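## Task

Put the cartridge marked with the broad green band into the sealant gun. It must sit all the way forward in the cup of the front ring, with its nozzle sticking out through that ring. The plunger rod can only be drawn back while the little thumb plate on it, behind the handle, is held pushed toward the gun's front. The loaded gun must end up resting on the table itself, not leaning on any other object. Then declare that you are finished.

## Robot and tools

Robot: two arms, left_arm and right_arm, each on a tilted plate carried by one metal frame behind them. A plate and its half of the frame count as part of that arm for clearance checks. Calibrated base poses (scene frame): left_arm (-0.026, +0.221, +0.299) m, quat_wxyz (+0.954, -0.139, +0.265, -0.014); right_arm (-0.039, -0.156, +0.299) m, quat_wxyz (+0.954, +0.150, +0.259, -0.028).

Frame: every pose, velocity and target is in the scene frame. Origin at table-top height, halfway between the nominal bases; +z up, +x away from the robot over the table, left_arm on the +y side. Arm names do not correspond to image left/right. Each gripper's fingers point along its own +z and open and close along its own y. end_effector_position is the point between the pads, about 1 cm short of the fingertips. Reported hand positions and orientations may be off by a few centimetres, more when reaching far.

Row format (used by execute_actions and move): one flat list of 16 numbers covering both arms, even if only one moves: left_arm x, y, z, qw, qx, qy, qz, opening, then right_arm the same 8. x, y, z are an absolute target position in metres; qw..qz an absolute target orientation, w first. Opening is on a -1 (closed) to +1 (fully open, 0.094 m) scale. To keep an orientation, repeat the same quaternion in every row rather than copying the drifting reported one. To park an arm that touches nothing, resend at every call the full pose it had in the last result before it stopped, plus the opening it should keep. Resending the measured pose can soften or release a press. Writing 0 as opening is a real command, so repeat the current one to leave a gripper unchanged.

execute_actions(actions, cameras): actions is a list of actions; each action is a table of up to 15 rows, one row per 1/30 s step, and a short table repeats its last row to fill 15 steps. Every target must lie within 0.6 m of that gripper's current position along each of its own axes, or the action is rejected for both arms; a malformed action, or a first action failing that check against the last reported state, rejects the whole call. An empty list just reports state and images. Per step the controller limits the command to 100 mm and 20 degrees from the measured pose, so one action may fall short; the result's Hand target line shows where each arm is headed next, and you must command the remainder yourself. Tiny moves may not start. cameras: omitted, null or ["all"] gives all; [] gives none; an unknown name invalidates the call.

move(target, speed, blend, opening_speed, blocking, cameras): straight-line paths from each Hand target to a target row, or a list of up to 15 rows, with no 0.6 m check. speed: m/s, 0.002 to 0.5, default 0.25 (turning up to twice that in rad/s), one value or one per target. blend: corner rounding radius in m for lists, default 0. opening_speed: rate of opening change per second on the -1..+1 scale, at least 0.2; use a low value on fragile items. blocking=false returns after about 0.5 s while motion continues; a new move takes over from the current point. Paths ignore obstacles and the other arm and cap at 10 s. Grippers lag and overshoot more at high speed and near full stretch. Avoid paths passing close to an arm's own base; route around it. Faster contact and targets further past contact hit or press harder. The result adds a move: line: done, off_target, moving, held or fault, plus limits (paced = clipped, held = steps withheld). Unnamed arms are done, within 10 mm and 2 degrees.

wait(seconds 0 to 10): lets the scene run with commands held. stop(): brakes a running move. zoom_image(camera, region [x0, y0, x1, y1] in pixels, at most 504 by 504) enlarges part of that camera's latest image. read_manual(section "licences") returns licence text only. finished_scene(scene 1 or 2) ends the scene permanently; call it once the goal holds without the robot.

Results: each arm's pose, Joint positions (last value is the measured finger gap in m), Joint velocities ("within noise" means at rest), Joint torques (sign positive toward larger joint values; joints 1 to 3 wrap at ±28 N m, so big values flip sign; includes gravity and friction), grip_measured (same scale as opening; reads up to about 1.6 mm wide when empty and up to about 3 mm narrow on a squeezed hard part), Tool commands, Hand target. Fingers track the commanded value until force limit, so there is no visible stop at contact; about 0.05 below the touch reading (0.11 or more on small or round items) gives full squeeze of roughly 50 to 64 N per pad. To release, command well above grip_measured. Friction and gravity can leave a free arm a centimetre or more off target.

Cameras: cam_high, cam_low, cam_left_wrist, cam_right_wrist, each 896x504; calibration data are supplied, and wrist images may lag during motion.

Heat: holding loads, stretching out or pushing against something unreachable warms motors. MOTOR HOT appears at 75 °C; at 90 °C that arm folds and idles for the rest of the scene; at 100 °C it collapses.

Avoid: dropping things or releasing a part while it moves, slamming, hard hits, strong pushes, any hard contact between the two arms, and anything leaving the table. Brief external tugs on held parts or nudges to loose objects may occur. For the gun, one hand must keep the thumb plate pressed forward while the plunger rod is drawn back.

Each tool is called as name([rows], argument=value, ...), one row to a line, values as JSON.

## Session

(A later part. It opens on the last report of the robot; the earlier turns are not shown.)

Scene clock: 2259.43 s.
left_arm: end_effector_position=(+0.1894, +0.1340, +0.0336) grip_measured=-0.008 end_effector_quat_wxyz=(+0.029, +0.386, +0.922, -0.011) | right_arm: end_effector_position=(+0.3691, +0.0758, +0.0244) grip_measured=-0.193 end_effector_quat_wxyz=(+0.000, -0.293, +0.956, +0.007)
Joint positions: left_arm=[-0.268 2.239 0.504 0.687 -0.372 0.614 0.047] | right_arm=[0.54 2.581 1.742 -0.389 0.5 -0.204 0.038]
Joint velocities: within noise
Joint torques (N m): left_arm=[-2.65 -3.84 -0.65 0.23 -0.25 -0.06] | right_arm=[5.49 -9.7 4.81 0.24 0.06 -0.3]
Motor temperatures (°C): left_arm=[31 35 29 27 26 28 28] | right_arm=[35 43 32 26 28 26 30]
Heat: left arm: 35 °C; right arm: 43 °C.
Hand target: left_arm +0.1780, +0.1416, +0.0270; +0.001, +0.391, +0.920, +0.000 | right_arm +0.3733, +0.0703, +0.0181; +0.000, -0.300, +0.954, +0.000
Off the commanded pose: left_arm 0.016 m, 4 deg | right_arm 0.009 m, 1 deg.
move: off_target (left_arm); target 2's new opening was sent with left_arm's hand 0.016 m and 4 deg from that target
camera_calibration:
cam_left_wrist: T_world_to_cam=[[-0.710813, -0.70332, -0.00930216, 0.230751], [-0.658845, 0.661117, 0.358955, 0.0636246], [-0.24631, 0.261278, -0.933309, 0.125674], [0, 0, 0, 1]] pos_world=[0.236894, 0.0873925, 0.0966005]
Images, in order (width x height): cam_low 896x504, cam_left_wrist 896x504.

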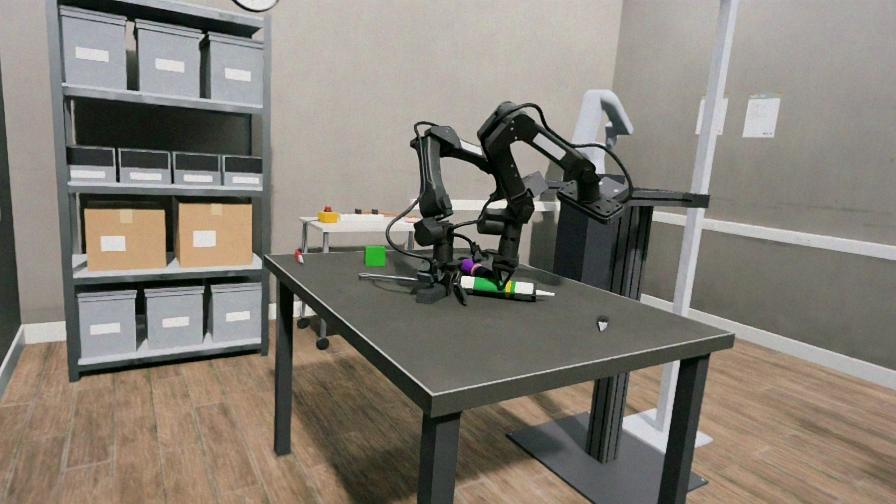

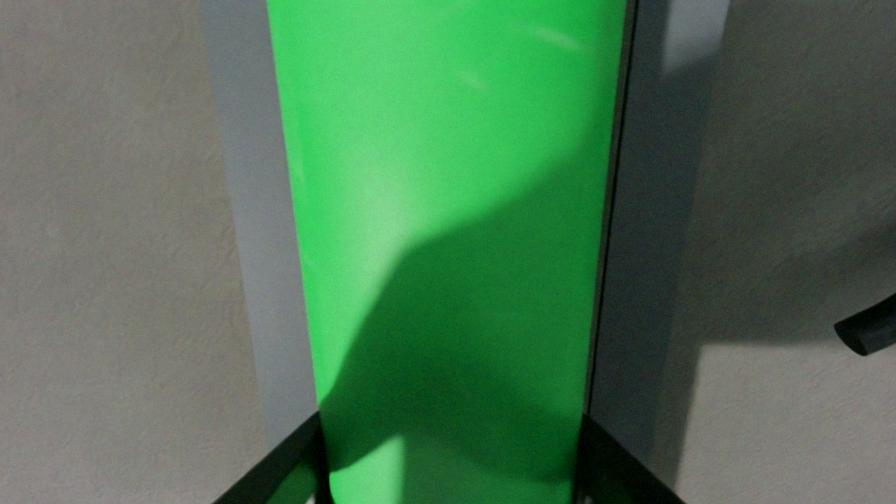

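move([
  [0.180,0.140,0.026,0,0.3907,0.9205,0,0.40,0.3735,0.0705,0.018,0,-0.3007,0.9537,0,-0.28],
], speed=0.03, opening_speed=0.4, cameras=["cam_left_wrist","cam_low"])

zoom_image(camera="cam_low", region=[500, 270, 560, 310])

Scene clock: 2265.90 s.
left_arm: end_effector_position=(+0.1936, +0.1378, +0.0321) grip_measured=+0.398 end_effector_quat_wxyz=(+0.026, +0.385, +0.923, +0.003) | right_arm: end_effector_position=(+0.3690, +0.0759, +0.0245) grip_measured=-0.193 end_effector_quat_wxyz=(+0.000, -0.298, +0.955, +0.007)
Joint positions: left_arm=[-0.269 2.239 0.52 0.669 -0.402 0.612 0.066] | right_arm=[0.541 2.581 1.742 -0.389 0.5 -0.212 0.038]
Joint velocities: within noise
Joint torques (N m): left_arm=[-3.04 -4.26 -1.05 0.28 -0.02 -0.08] | right_arm=[5.5 -9.7 4.79 0.27 0.08 -0.23]
Motor temperatures (°C): left_arm=[31 35 29 27 26 28 29] | right_arm=[35 43 32 26 28 26 30]
Heat: left arm: 35 °C; right arm: 43 °C.
Hand target: left_arm +0.1801, +0.1402, +0.0268; +0.000, +0.391, +0.921, +0.000 | right_arm +0.3733, +0.0703, +0.0181; +0.000, -0.301, +0.954, +0.000
Off the commanded pose: left_arm 0.015 m, 3 deg | right_arm 0.010 m, 1 deg.
move: off_target (left_arm)
camera_calibration:
cam_left_wrist: T_world_to_cam=[[-0.709146, -0.704293, -0.0329217, 0.236924], [-0.661822, 0.64883, 0.375515, 0.0661177], [-0.243112, 0.288083, -0.926232, 0.119838], [0, 0, 0, 1]] pos_world=[0.240906, 0.0894413, 0.0939695]
Images, in order (width x height): cam_low 896x504, cam_left_wrist 896x504.

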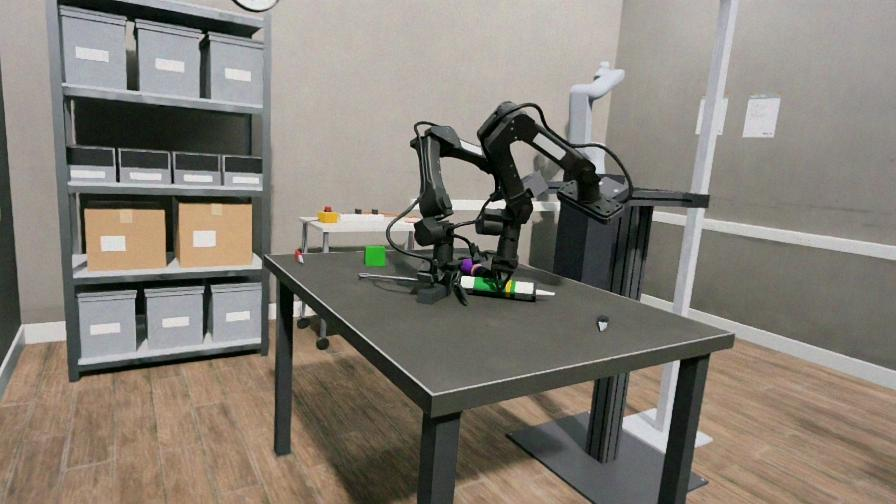

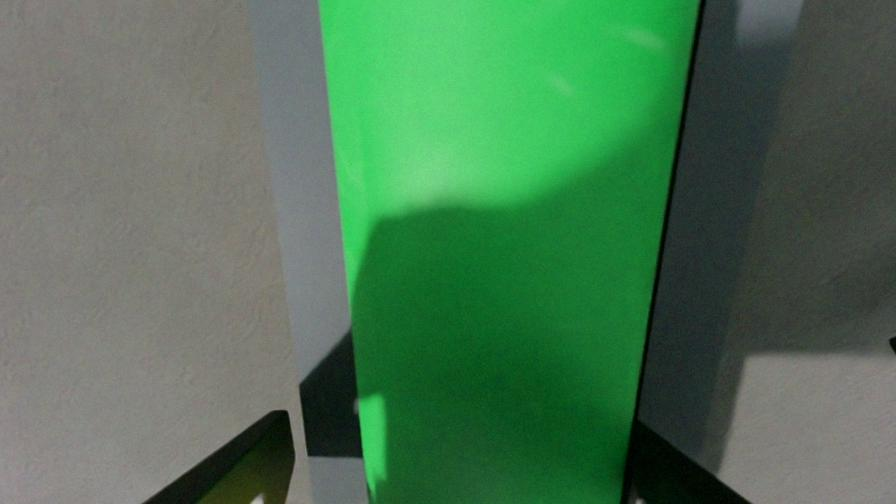

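Scaled by 8.400.

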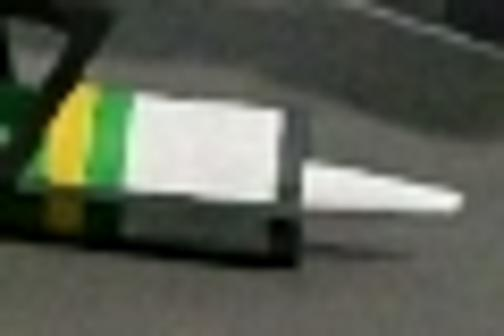

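move([
  [0.186,0.136,0.028,0,0.3907,0.9205,0,0.60,0.3735,0.0705,0.018,0,-0.3007,0.9537,0,-0.28],
  [0.186,0.136,0.10,0,0.3907,0.9205,0,0.60,0.3735,0.0705,0.018,0,-0.3007,0.9537,0,-0.28],
  [0.186,0.136,0.16,0,0.3907,0.9205,0,0.60,0.3735,0.0705,0.022,0,-0.3007,0.9537,0,0.3],
], speed=[0.03,0.06,0.1], opening_speed=0.6, cameras=["cam_left_wrist","cam_low"])

zoom_image(camera="cam_low", region=[500, 270, 560, 310])

zoom_image(camera="cam_left_wrist", region=[330, 360, 530, 500])

Scene clock: 2279.23 s.
left_arm: end_effector_position=(+0.1827, +0.1383, +0.1560) grip_measured=+0.598 end_effector_quat_wxyz=(-0.005, +0.392, +0.920, +0.000) | right_arm: end_effector_position=(+0.3695, +0.0729, +0.0232) grip_measured=+0.297 end_effector_quat_wxyz=(-0.001, -0.301, +0.954, +0.005)
Joint positions: left_arm=[-0.532 1.584 0.418 -0.073 -0.511 0.329 0.075] | right_arm=[0.535 2.581 1.742 -0.39 0.502 -0.223 0.061]
Joint velocities: within noise
Joint torques (N m): left_arm=[-3.82 -5.9 2.33 0.33 -0.07 -0.13] | right_arm=[6.22 -10.5 4.22 0.21 0.08 -0.08]
Motor temperatures (°C): left_arm=[31 35 29 27 26 28 28] | right_arm=[35 43 32 26 28 26 30]
Heat: left arm: 35 °C; right arm: 43 °C.
Hand target: left_arm +0.1861, +0.1359, +0.1599; +0.000, +0.391, +0.921, +0.000 | right_arm +0.3735, +0.0704, +0.0220; +0.000, -0.301, +0.954, +0.000
Off the commanded pose: left_arm 0.006 m, 1 deg | right_arm 0.005 m, 1 deg.
move: done
camera_calibration:
cam_left_wrist: T_world_to_cam=[[-0.720991, -0.692933, -0.00392839, 0.229699], [-0.628219, 0.651244, 0.425702, -0.00221308], [-0.292424, 0.309395, -0.904855, 0.234539], [0, 0, 0, 1]] pos_world=[0.232806, 0.0880423, 0.214068]
Images, in order (width x height): cam_low 896x504, cam_left_wrist 896x504.

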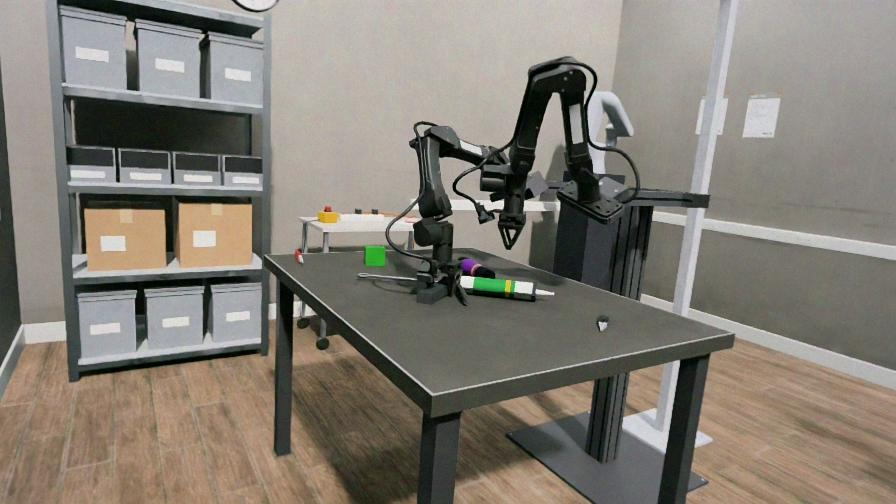

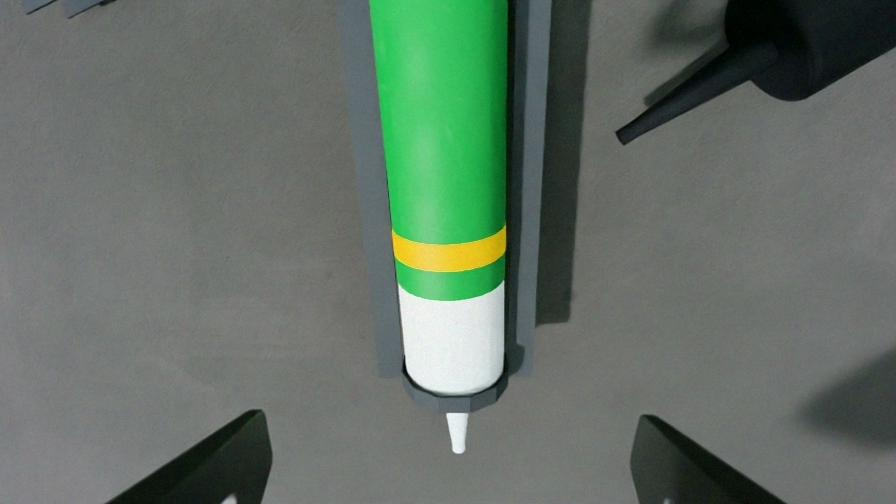

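Scaled by 8.400.

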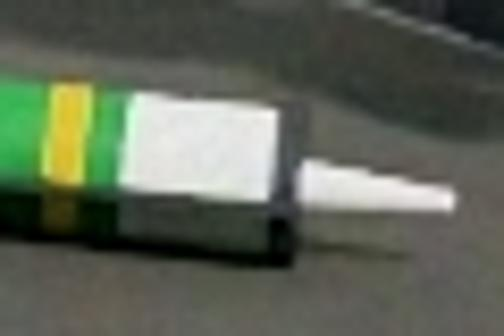

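Scaled by 2.520.

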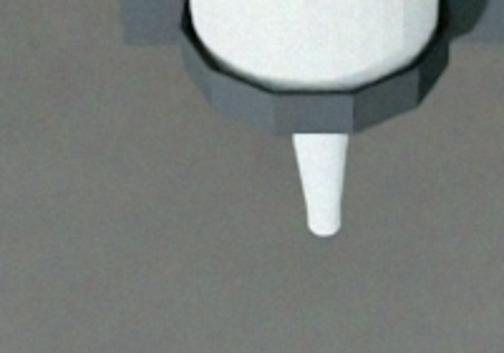

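move([
  [0.186,0.14,0.2,0,0.3907,0.9205,0,0.40,0.373,0.071,0.12,0,-0.3007,0.9537,0,0.3],
  [0.30,0.12,0.2,0,-0.2756,0.9613,0,0.3,0.44,-0.13,0.16,-0.0281,0.3231,0.9460,0.0096,0.1],
  [0.40,0.08,0.2,-0.2134,-0.1523,0.9643,-0.0337,0.3,0.50,-0.15,0.13,-0.0281,0.3231,0.9460,0.0096,0.0],
], speed=[0.1,0.15,0.15], cameras=["cam_left_wrist","cam_right_wrist"])

zoom_image(camera="cam_left_wrist", region=[380, 170, 580, 280])

zoom_image(camera="cam_left_wrist", region=[130, 250, 290, 360])

Scene clock: 2302.27 s.
left_arm: end_effector_position=(+0.4054, +0.0829, +0.2090) grip_measured=+0.302 end_effector_quat_wxyz=(-0.199, -0.161, +0.966, -0.038) | right_arm: end_effector_position=(+0.5012, -0.1521, +0.1384) grip_measured=+0.002 end_effector_quat_wxyz=(-0.020, +0.327, +0.945, +0.011)
Joint positions: left_arm=[-0.364 2.18 2.018 -1.309 -0.182 -0.729 0.061] | right_arm=[0.156 2.245 2.075 -0.928 0.321 0.682 0.047]
Joint velocities: within noise
Joint torques (N m): left_arm=[-5.35 -9.16 6.32 -0.32 0.15 0.09] | right_arm=[4.01 -10.77 7.19 0.05 -0.09 -0.06]
Motor temperatures (°C): left_arm=[31 35 29 27 26 28 28] | right_arm=[34 46 32 26 28 26 28]
Heat: left arm: 35 °C; right arm: 46 °C.
Hand target: left_arm +0.3998, +0.0801, +0.2003; -0.213, -0.152, +0.964, -0.034 | right_arm +0.4997, -0.1501, +0.1301; -0.028, +0.323, +0.946, +0.010
Off the commanded pose: left_arm 0.011 m, 2 deg | right_arm 0.009 m, 1 deg.
move: off_target (left_arm); target 2's new opening was sent with right_arm's hand 0.024 m and 3 deg from that target
camera_calibration:
cam_left_wrist: T_world_to_cam=[[0.325057, -0.945689, 0.00310253, -0.0524712], [-0.633749, -0.215398, 0.742944, 0.158969], [-0.701926, -0.243465, -0.669347, 0.527338], [0, 0, 0, 1]] pos_world=[0.487955, 0.113008, 0.235029]
cam_right_wrist: T_world_to_cam=[[-0.62361, -0.781728, -0.0036138, 0.194082], [-0.691809, 0.549715, 0.468203, 0.403518], [-0.36402, 0.294476, -0.883614, 0.436696], [0, 0, 0, 1]] pos_world=[0.559155, -0.198697, 0.197643]
Images, in order (width x height): cam_left_wrist 896x504, cam_right_wrist 896x504.

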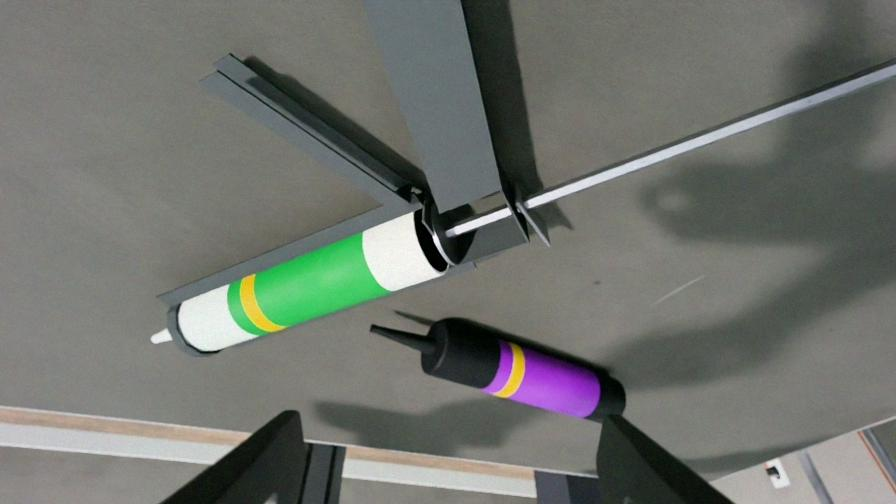

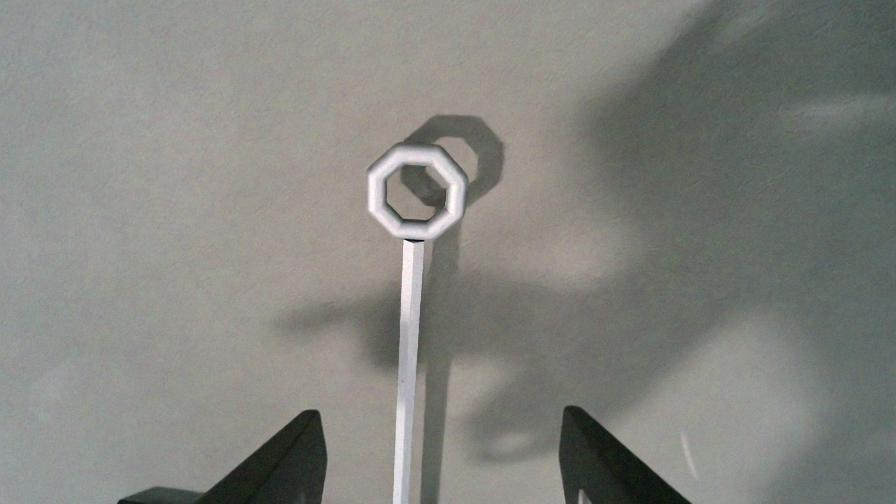

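Scaled by 2.520.

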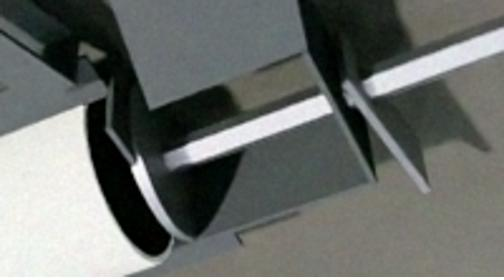

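Scaled by 3.150.

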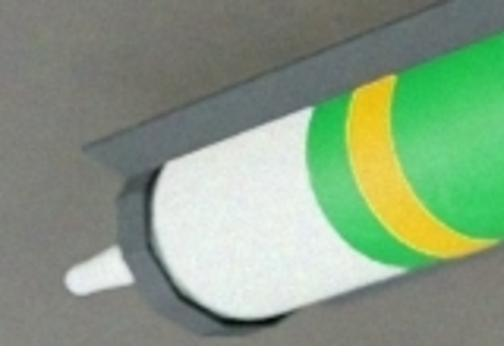

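move([
  [0.30,0.12,0.2,0,-0.2756,0.9613,0,0.3,0.44,-0.10,0.16,-0.0281,0.3231,0.9460,0.0096,0.2],
  [0.188,0.131,0.12,0,0.3907,0.9205,0,0.45,0.37,0.085,0.09,0,-0.3007,0.9537,0,0.3],
], speed=[0.15,0.15], cameras=["cam_left_wrist","cam_right_wrist"])

Scene clock: 2344.17 s.
left_arm: end_effector_position=(+0.1933, +0.1296, +0.1237) grip_measured=+0.448 end_effector_quat_wxyz=(+0.006, +0.385, +0.923, +0.000) | right_arm: end_effector_position=(+0.3715, +0.0709, +0.0901) grip_measured=+0.298 end_effector_quat_wxyz=(-0.008, -0.289, +0.957, +0.000)
Joint positions: left_arm=[-0.472 1.769 0.448 0.14 -0.489 0.39 0.068] | right_arm=[0.605 2.419 1.687 -0.553 0.532 -0.114 0.061]
Joint velocities: within noise
Joint torques (N m): left_arm=[-2.67 -3.84 0.13 0.7 0 0.08] | right_arm=[8.59 -8.99 5.18 0.3 0.1 -0.07]
Motor temperatures (°C): left_arm=[31 37 30 27 26 28 27] | right_arm=[34 44 33 26 28 26 28]
Heat: left arm: 37 °C; right arm: 44 °C.
Hand target: left_arm +0.1880, +0.1310, +0.1202; +0.000, +0.391, +0.921, +0.000 | right_arm +0.3697, +0.0847, +0.0903; +0.000, -0.301, +0.954, +0.000
Off the commanded pose: left_arm 0.007 m, 1 deg | right_arm 0.014 m, 2 deg.
move: off_target (right_arm); target 2's new opening was sent with right_arm's hand 0.014 m and 2 deg from that target
camera_calibration:
cam_left_wrist: T_world_to_cam=[[-0.709914, -0.704194, -0.0115608, 0.231399], [-0.64682, 0.645404, 0.406297, 0.0306248], [-0.27865, 0.295914, -0.913668, 0.211226], [0, 0, 0, 1]] pos_world=[0.24294, 0.0806796, 0.183223]
cam_right_wrist: T_world_to_cam=[[0.546914, -0.837188, -0.000927938, -0.143832], [-0.750608, -0.490844, 0.442334, 0.311738], [-0.370773, -0.241223, -0.89685, 0.322805], [0, 0, 0, 1]] pos_world=[0.432344, 0.110468, 0.151482]
Images, in order (width x height): cam_left_wrist 896x504, cam_right_wrist 896x504.

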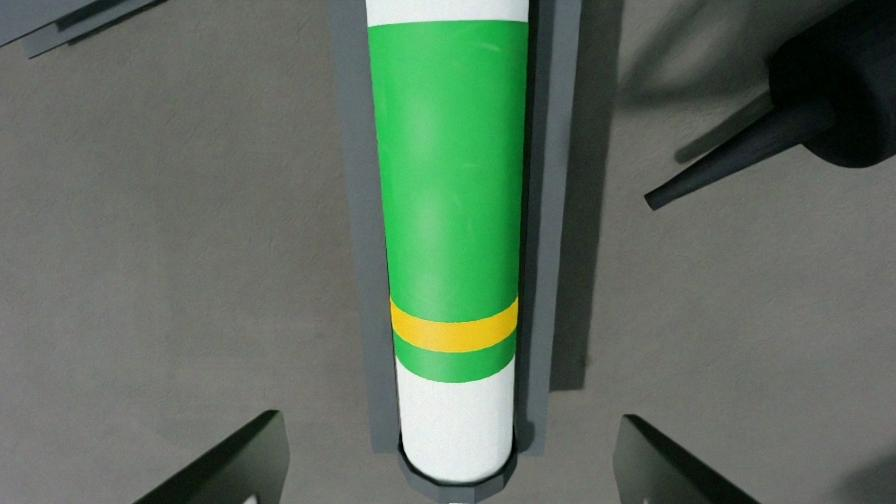

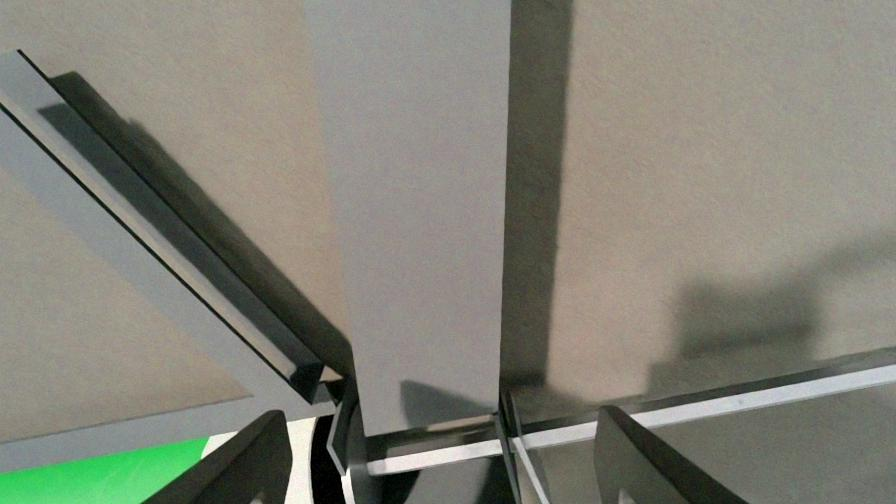

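move([
  [0.187,0.1325,0.06,0,0.3746,0.9272,0,0.45,0.3665,0.081,0.06,0,-0.3007,0.9537,0,0.3],
  [0.187,0.1325,0.04,0,0.3746,0.9272,0,0.45,0.3665,0.081,0.018,0,-0.3007,0.9537,0,0.3],
  [0.187,0.1325,0.04,0,0.3746,0.9272,0,0.45,0.3665,0.081,0.018,0,-0.3007,0.9537,0,-0.28],
], speed=[0.1,0.05,0.05], opening_speed=0.6, cameras=["cam_left_wrist","cam_right_wrist"])

Scene clock: 2354.33 s.
left_arm: end_effector_position=(+0.1902, +0.1337, +0.0445) grip_measured=+0.448 end_effector_quat_wxyz=(+0.003, +0.371, +0.929, +0.004) | right_arm: end_effector_position=(+0.3686, +0.0758, +0.0246) grip_measured=-0.191 end_effector_quat_wxyz=(+0.000, -0.298, +0.954, -0.005)
Joint positions: left_arm=[-0.314 2.174 0.532 0.525 -0.433 0.517 0.068] | right_arm=[0.549 2.59 1.75 -0.397 0.527 -0.203 0.038]
Joint velocities: within noise
Joint torques (N m): left_arm=[-3.26 -4.56 -1.18 0.69 0.05 0.1] | right_arm=[6.72 -9.14 4.37 0.33 -0.13 -0.05]
Motor temperatures (°C): left_arm=[31 36 29 27 26 28 27] | right_arm=[35 43 32 26 28 26 28]
Heat: left arm: 36 °C; right arm: 43 °C.
Hand target: left_arm +0.1870, +0.1325, +0.0402; +0.000, +0.375, +0.927, +0.000 | right_arm +0.3664, +0.0809, +0.0182; +0.000, -0.301, +0.954, +0.000
Off the commanded pose: left_arm 0.006 m, 1 deg | right_arm 0.009 m, 1 deg.
move: done
camera_calibration:
cam_left_wrist: T_world_to_cam=[[-0.687484, -0.726023, -0.0160201, 0.230063], [-0.665218, 0.620752, 0.414912, 0.0645776], [-0.291291, 0.295902, -0.90972, 0.13904], [0, 0, 0, 1]] pos_world=[0.241624, 0.0858018, 0.103379]
cam_right_wrist: T_world_to_cam=[[0.562926, -0.826405, 0.0130141, -0.145249], [-0.748942, -0.503375, 0.430928, 0.341607], [-0.34957, -0.252328, -0.902292, 0.257396], [0, 0, 0, 1]] pos_world=[0.427587, 0.11687, 0.0869286]
Images, in order (width x height): cam_left_wrist 896x504, cam_right_wrist 896x504.

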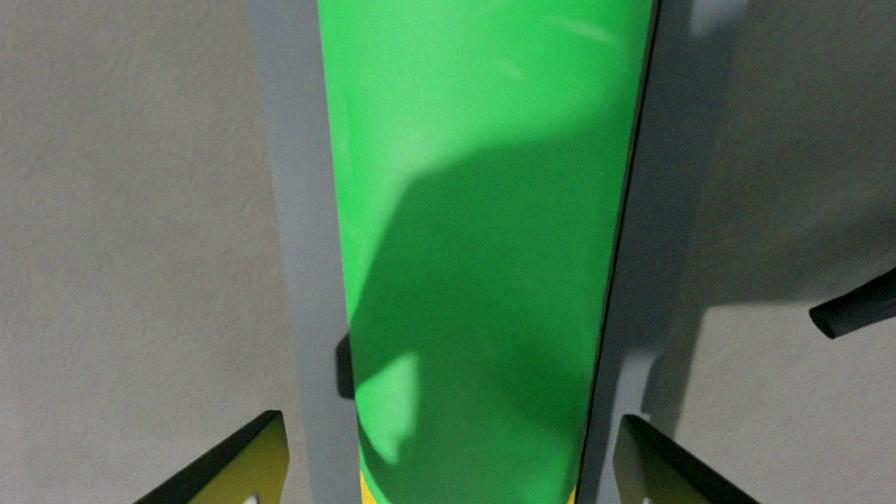

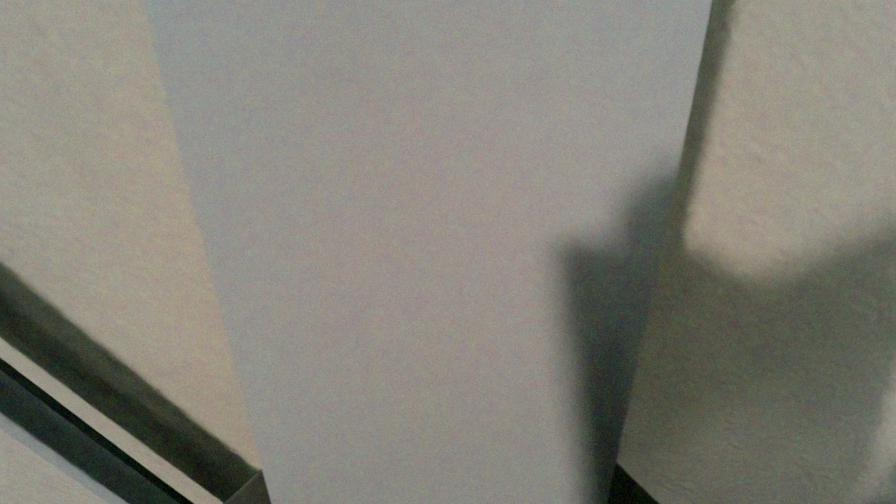

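move([
  [0.1845,0.1297,0.035,0,0.3746,0.9272,0,0.45,0.3665,0.081,0.018,0,-0.3007,0.9537,0,-0.28],
  [0.1845,0.1297,0.023,0,0.3746,0.9272,0,0.40,0.3665,0.081,0.018,0,-0.3007,0.9537,0,-0.28],
  [0.1845,0.1297,0.023,0,0.3746,0.9272,0,-0.08,0.3665,0.081,0.018,0,-0.3007,0.9537,0,-0.28],
  [0.156,0.1575,0.030,0,0.3746,0.9272,0,-0.10,0.3725,0.074,0.018,0,-0.3007,0.9537,0,-0.28],
], speed=[0.05,0.04,0.04,0.03], opening_speed=0.4, cameras=["cam_left_wrist","cam_low"])

zoom_image(camera="cam_low", region=[500, 270, 560, 310])

Scene clock: 2370.33 s.
left_arm: end_effector_position=(+0.1848, +0.1358, +0.0342) grip_measured=-0.006 end_effector_quat_wxyz=(+0.050, +0.369, +0.928, -0.025) | right_arm: end_effector_position=(+0.3685, +0.0769, +0.0247) grip_measured=-0.192 end_effector_quat_wxyz=(+0.000, -0.298, +0.955, -0.002)
Joint positions: left_arm=[-0.241 2.262 0.454 0.806 -0.324 0.616 0.047] | right_arm=[0.549 2.59 1.751 -0.397 0.521 -0.203 0.038]
Joint velocities: within noise
Joint torques (N m): left_arm=[-1.69 -3.97 -5.15 0.45 -0.55 -0.09] | right_arm=[5.38 -9.84 4.77 0.29 -0.11 -0.25]
Motor temperatures (°C): left_arm=[31 35 29 27 26 28 28] | right_arm=[35 45 32 26 28 26 29]
Heat: left arm: 35 °C; right arm: 45 °C.
Hand target: left_arm +0.1565, +0.1566, +0.0318; +0.001, +0.376, +0.927, -0.001 | right_arm +0.3723, +0.0739, +0.0181; +0.000, -0.301, +0.954, +0.000
Off the commanded pose: left_arm 0.036 m, 6 deg | right_arm 0.008 m, 0 deg.
move: off_target (left_arm); target 2's new opening was sent with left_arm's hand 0.011 m and 0 deg from that target; target 3's new opening was sent with left_arm's hand 0.011 m and 1 deg from that target; target 4's new opening was sent with left_arm's hand 0.036 m and 6 deg from that target
camera_calibration:
cam_left_wrist: T_world_to_cam=[[-0.686351, -0.727269, 0.00157869, 0.227061], [-0.690297, 0.652139, 0.313377, 0.0678575], [-0.228939, 0.213996, -0.949628, 0.128424], [0, 0, 0, 1]] pos_world=[0.232086, 0.0933995, 0.100332]
Images, in order (width x height): cam_low 896x504, cam_left_wrist 896x504.

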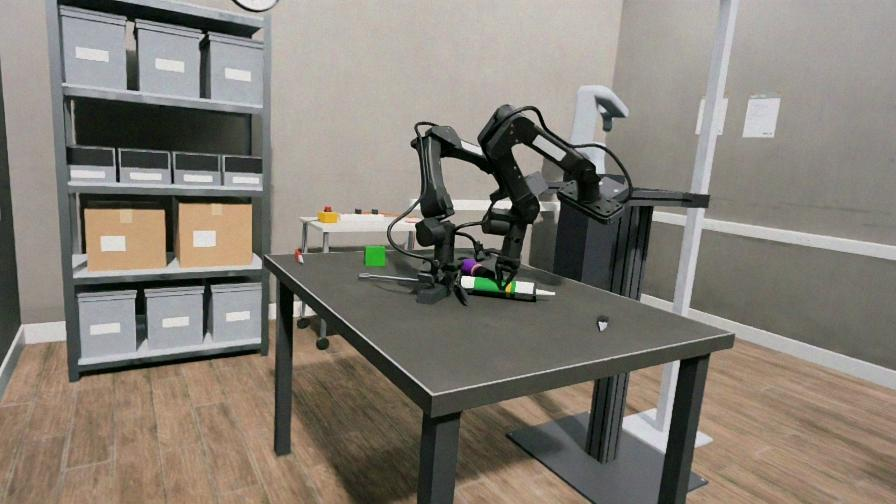

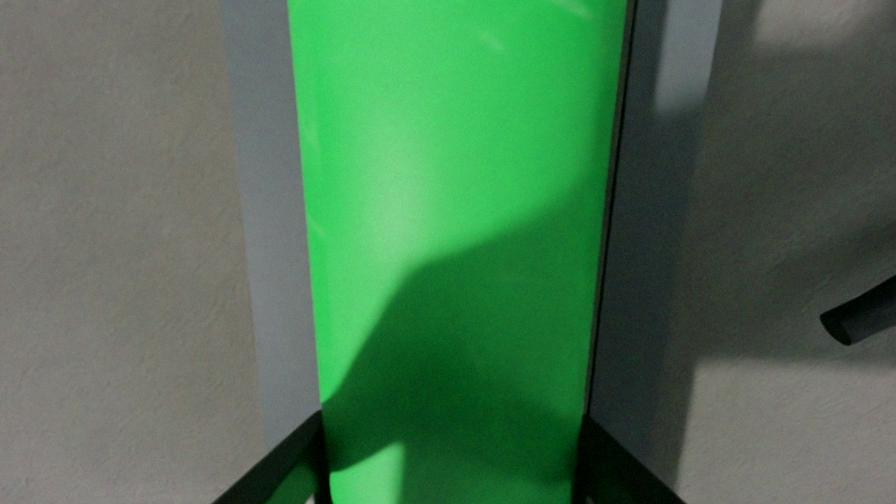

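Scaled by 8.400.

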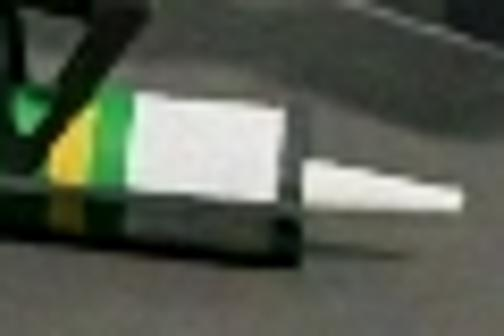

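move([
  [0.170,0.147,0.028,0,0.3746,0.9272,0,-0.08,0.3715,0.074,0.018,0,-0.3007,0.9537,0,-0.28],
  [0.170,0.147,0.028,0,0.3746,0.9272,0,0.45,0.3715,0.074,0.018,0,-0.3007,0.9537,0,-0.28],
], speed=[0.03,0.03], opening_speed=0.4, cameras=["cam_left_wrist","cam_low"])

zoom_image(camera="cam_low", region=[500, 270, 560, 310])

Scene clock: 2379.70 s.
left_arm: end_effector_position=(+0.1890, +0.1406, +0.0334) grip_measured=+0.448 end_effector_quat_wxyz=(+0.039, +0.368, +0.929, +0.002) | right_arm: end_effector_position=(+0.3683, +0.0772, +0.0247) grip_measured=-0.193 end_effector_quat_wxyz=(+0.000, -0.302, +0.953, -0.001)
Joint positions: left_arm=[-0.258 2.257 0.477 0.762 -0.39 0.596 0.068] | right_arm=[0.549 2.59 1.751 -0.397 0.519 -0.212 0.038]
Joint velocities: within noise
Joint torques (N m): left_arm=[-2.5 -4.93 -1.81 -0.03 -0.09 -0.12] | right_arm=[5.48 -9.78 4.31 0.31 -0.09 -0.14]
Motor temperatures (°C): left_arm=[31 35 29 27 26 28 28] | right_arm=[35 46 32 26 28 26 29]
Heat: left arm: 35 °C; right arm: 46 °C.
Hand target: left_arm +0.1702, +0.1472, +0.0292; +0.001, +0.375, +0.927, +0.000 | right_arm +0.3713, +0.0739, +0.0181; +0.000, -0.301, +0.954, +0.000
Off the commanded pose: left_arm 0.021 m, 5 deg | right_arm 0.008 m, 0 deg.
move: off_target (left_arm); target 2's new opening was sent with left_arm's hand 0.019 m and 5 deg from that target
camera_calibration:
cam_left_wrist: T_world_to_cam=[[-0.682449, -0.729851, -0.0397743, 0.23445], [-0.693613, 0.629479, 0.350223, 0.0703469], [-0.230574, 0.266597, -0.935821, 0.120002], [0, 0, 0, 1]] pos_world=[0.236463, 0.0948396, 0.0969882]
Images, in order (width x height): cam_low 896x504, cam_left_wrist 896x504.

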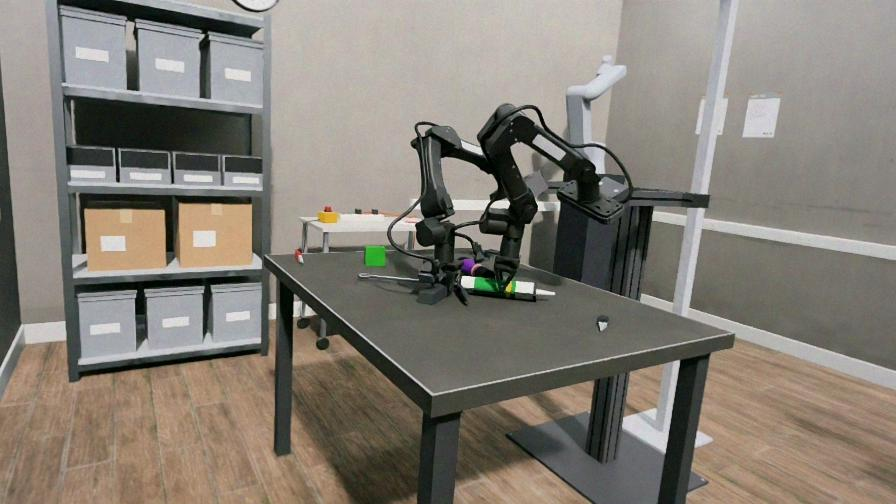

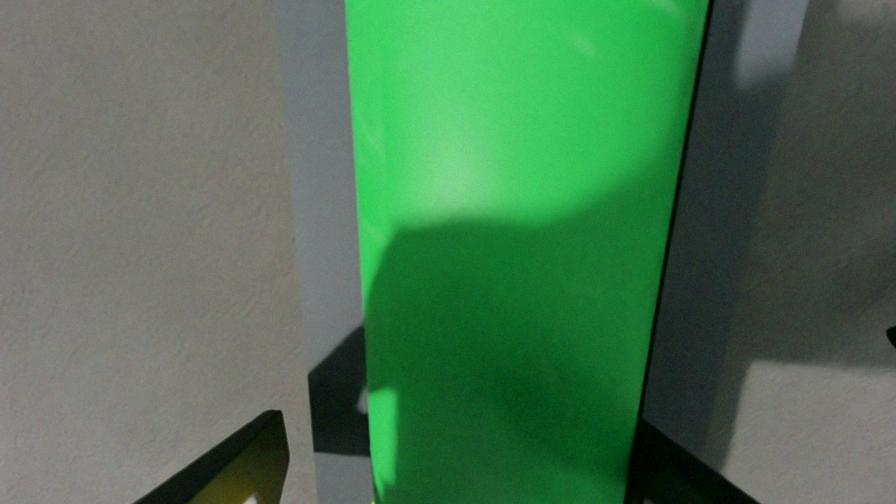

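Scaled by 8.400.

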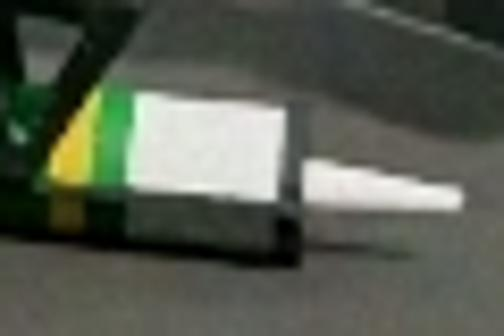

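move([
  [0.170,0.145,0.030,0,0.3746,0.9272,0,0.75,0.3715,0.074,0.018,0,-0.3007,0.9537,0,-0.28],
  [0.172,0.139,0.034,0,0.3746,0.9272,0,0.75,0.3715,0.074,0.018,0,-0.3007,0.9537,0,-0.28],
  [0.178,0.139,0.10,0,0.3746,0.9272,0,0.75,0.3715,0.074,0.018,0,-0.3007,0.9537,0,-0.28],
  [0.186,0.136,0.16,0,0.3746,0.9272,0,0.60,0.3715,0.074,0.022,0,-0.3007,0.9537,0,0.3],
], speed=[0.03,0.03,0.06,0.1], opening_speed=0.6, cameras=["cam_left_wrist","cam_low"])

zoom_image(camera="cam_low", region=[500, 270, 560, 310])

zoom_image(camera="cam_left_wrist", region=[330, 360, 530, 500])

Scene clock: 2396.03 s.
left_arm: end_effector_position=(+0.1823, +0.1389, +0.1562) grip_measured=+0.602 end_effector_quat_wxyz=(-0.005, +0.376, +0.927, +0.001) | right_arm: end_effector_position=(+0.3684, +0.0743, +0.0231) grip_measured=+0.298 end_effector_quat_wxyz=(-0.003, -0.305, +0.952, -0.001)
Joint positions: left_arm=[-0.532 1.581 0.416 -0.073 -0.511 0.294 0.075] | right_arm=[0.542 2.59 1.751 -0.399 0.516 -0.222 0.061]
Joint velocities: within noise
Joint torques (N m): left_arm=[-3.86 -5.68 2.45 0.33 -0.02 -0.13] | right_arm=[6.32 -10.65 3.71 0.25 -0.05 0.03]
Motor temperatures (°C): left_arm=[31 35 29 27 26 28 28] | right_arm=[34 47 32 26 28 26 30]
Heat: left arm: 35 °C; right arm: 47 °C.
Hand target: left_arm +0.1859, +0.1361, +0.1599; +0.000, +0.375, +0.927, +0.000 | right_arm +0.3714, +0.0741, +0.0220; +0.000, -0.301, +0.954, +0.000
Off the commanded pose: left_arm 0.006 m, 1 deg | right_arm 0.003 m, 1 deg.
move: done
camera_calibration:
cam_left_wrist: T_world_to_cam=[[-0.695785, -0.718237, -0.00441406, 0.228781], [-0.651062, 0.628091, 0.426168, 0.00439005], [-0.303317, 0.299395, -0.904633, 0.237731], [0, 0, 0, 1]] pos_world=[0.234148, 0.0903858, 0.214198]
Images, in order (width x height): cam_low 896x504, cam_left_wrist 896x504.

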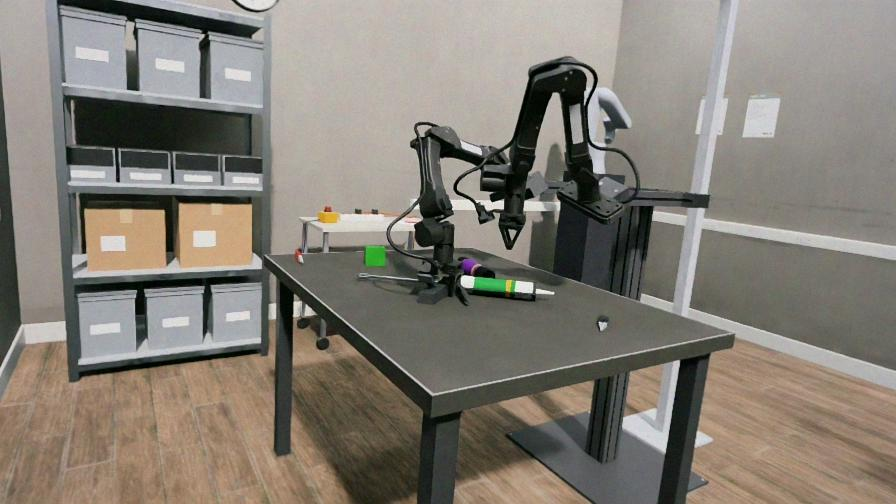

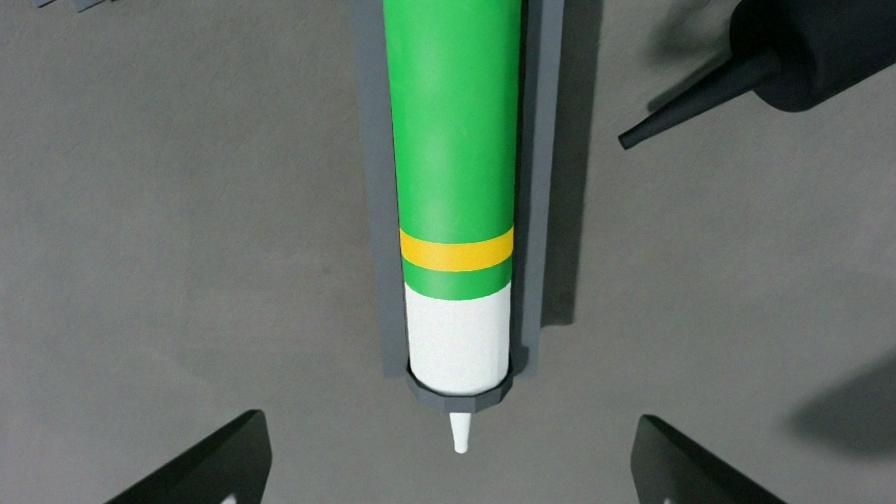

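Scaled by 8.400.

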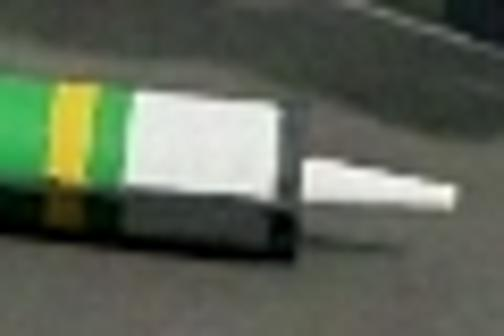

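Scaled by 2.520.

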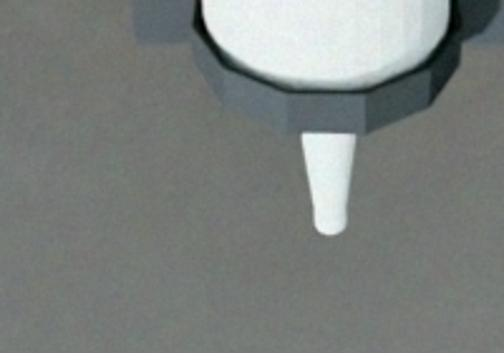

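move([
  [0.186,0.14,0.2,0,0.3746,0.9272,0,0.40,0.371,0.074,0.12,0,-0.3007,0.9537,0,0.3],
  [0.30,0.13,0.2,0,-0.2756,0.9613,0,0.3,0.42,-0.16,0.18,-0.0281,0.3231,0.9460,0.0096,0.1],
  [0.40,0.08,0.2,-0.2134,-0.1523,0.9643,-0.0337,0.3,0.42,-0.2,0.18,-0.0281,0.3231,0.9460,0.0096,0.0],
], speed=[0.08,0.15,0.15])

zoom_image(camera="cam_left_wrist", region=[380, 170, 580, 280])

zoom_image(camera="cam_left_wrist", region=[130, 250, 290, 360])

zoom_image(camera="cam_low", region=[340, 250, 560, 320])

Scene clock: 2418.10 s.
left_arm: end_effector_position=(+0.4053, +0.0828, +0.2091) grip_measured=+0.302 end_effector_quat_wxyz=(-0.199, -0.161, +0.966, -0.038) | right_arm: end_effector_position=(+0.4061, -0.1926, +0.1628) grip_measured=+0.002 end_effector_quat_wxyz=(-0.050, +0.317, +0.947, +0.001)
Joint positions: left_arm=[-0.365 2.18 2.018 -1.309 -0.182 -0.729 0.061] | right_arm=[0.078 1.877 1.495 -0.76 0.286 0.609 0.047]
Joint velocities: within noise
Joint torques (N m): left_arm=[-5.33 -9.01 6.37 -0.3 0.15 0.08] | right_arm=[2.61 -13.86 6.11 -0.04 -0.07 -0.03]
Motor temperatures (°C): left_arm=[31 35 29 27 26 28 27] | right_arm=[34 50 32 26 28 26 28]
Heat: left arm: 35 °C; right arm: 50 °C.
Hand target: left_arm +0.3998, +0.0801, +0.2002; -0.213, -0.152, +0.964, -0.034 | right_arm +0.4196, -0.2000, +0.1800; -0.028, +0.323, +0.946, +0.009
Off the commanded pose: left_arm 0.011 m, 2 deg | right_arm 0.023 m, 3 deg.
move: off_target (left_arm, right_arm); target 2's new opening was sent with right_arm's hand 0.021 m and 3 deg from that target; target 3's new opening was sent with right_arm's hand 0.023 m and 3 deg from that target
camera_calibration:
cam_left_wrist: T_world_to_cam=[[0.32476, -0.945791, 0.00331826, -0.0525209], [-0.63389, -0.215055, 0.742924, 0.158896], [-0.701937, -0.243375, -0.669368, 0.527324], [0, 0, 0, 1]] pos_world=[0.487927, 0.112835, 0.235101]
cam_right_wrist: T_world_to_cam=[[-0.605654, -0.795052, 0.0327968, 0.0874182], [-0.672856, 0.533699, 0.512279, 0.330654], [-0.424793, 0.288196, -0.858192, 0.454895], [0, 0, 0, 1]] pos_world=[0.468664, -0.238067, 0.218133]

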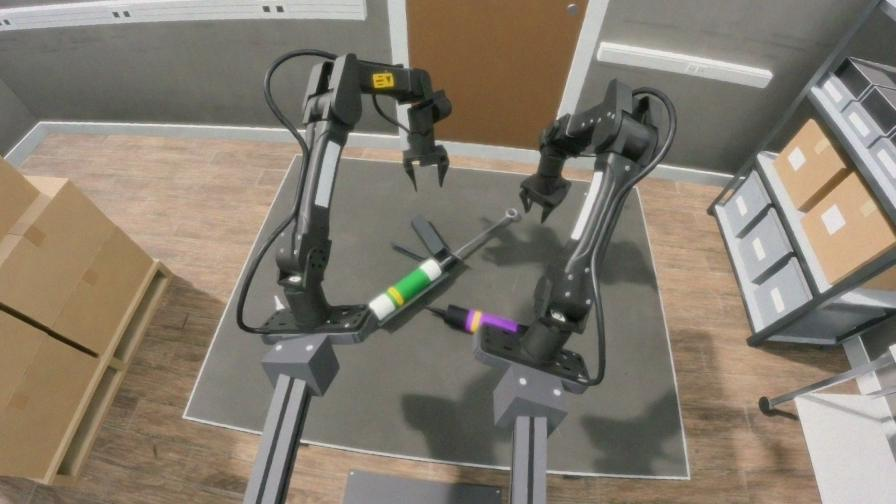

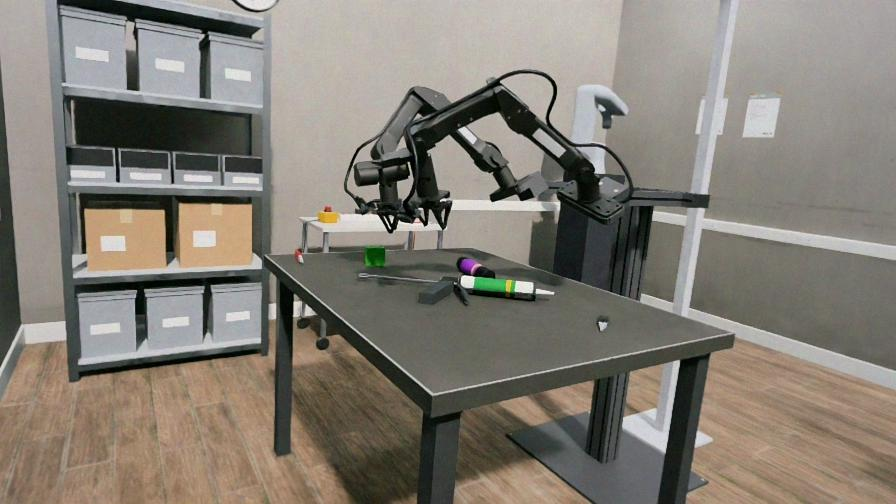

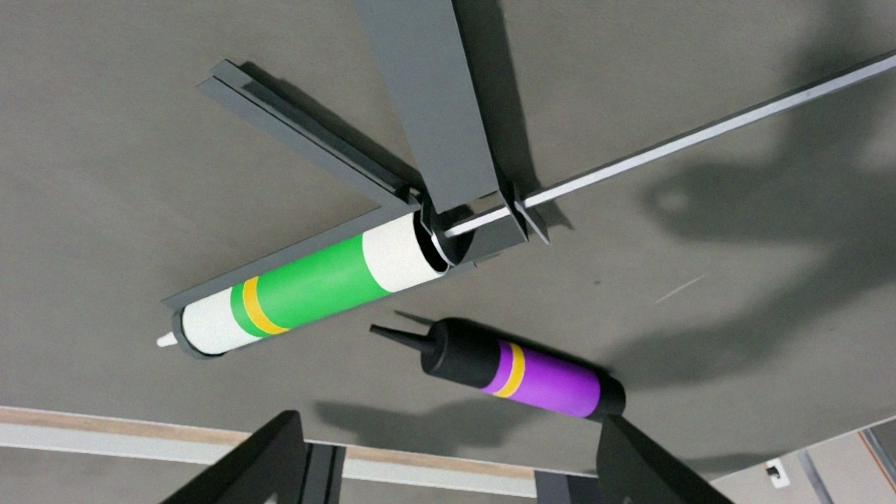

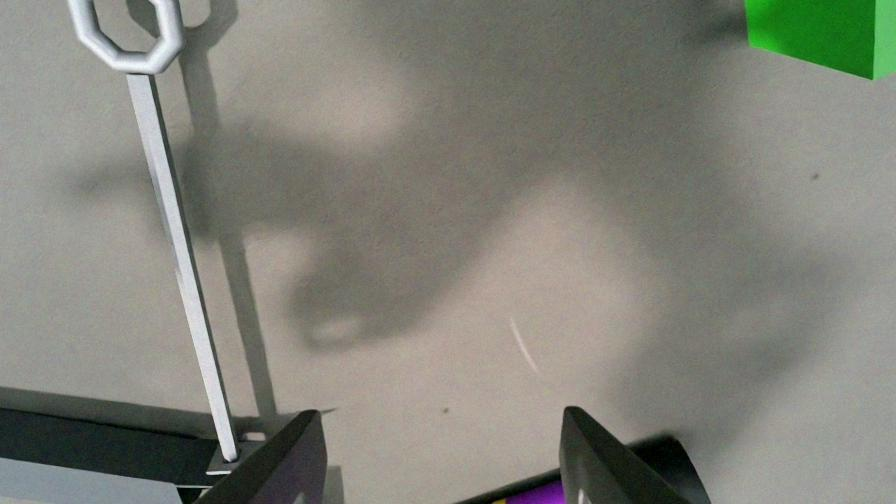

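Scaled by 2.520.

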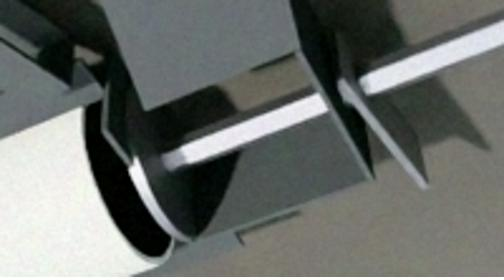

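Scaled by 3.150.

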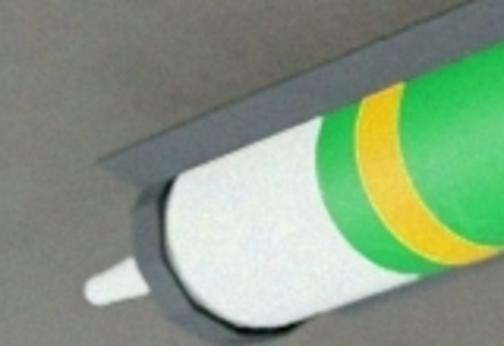

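Scaled by 2.291.

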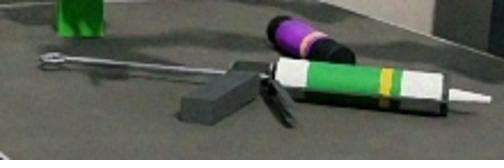

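finished_scene(scene=1)

The scene is finished: the task was done.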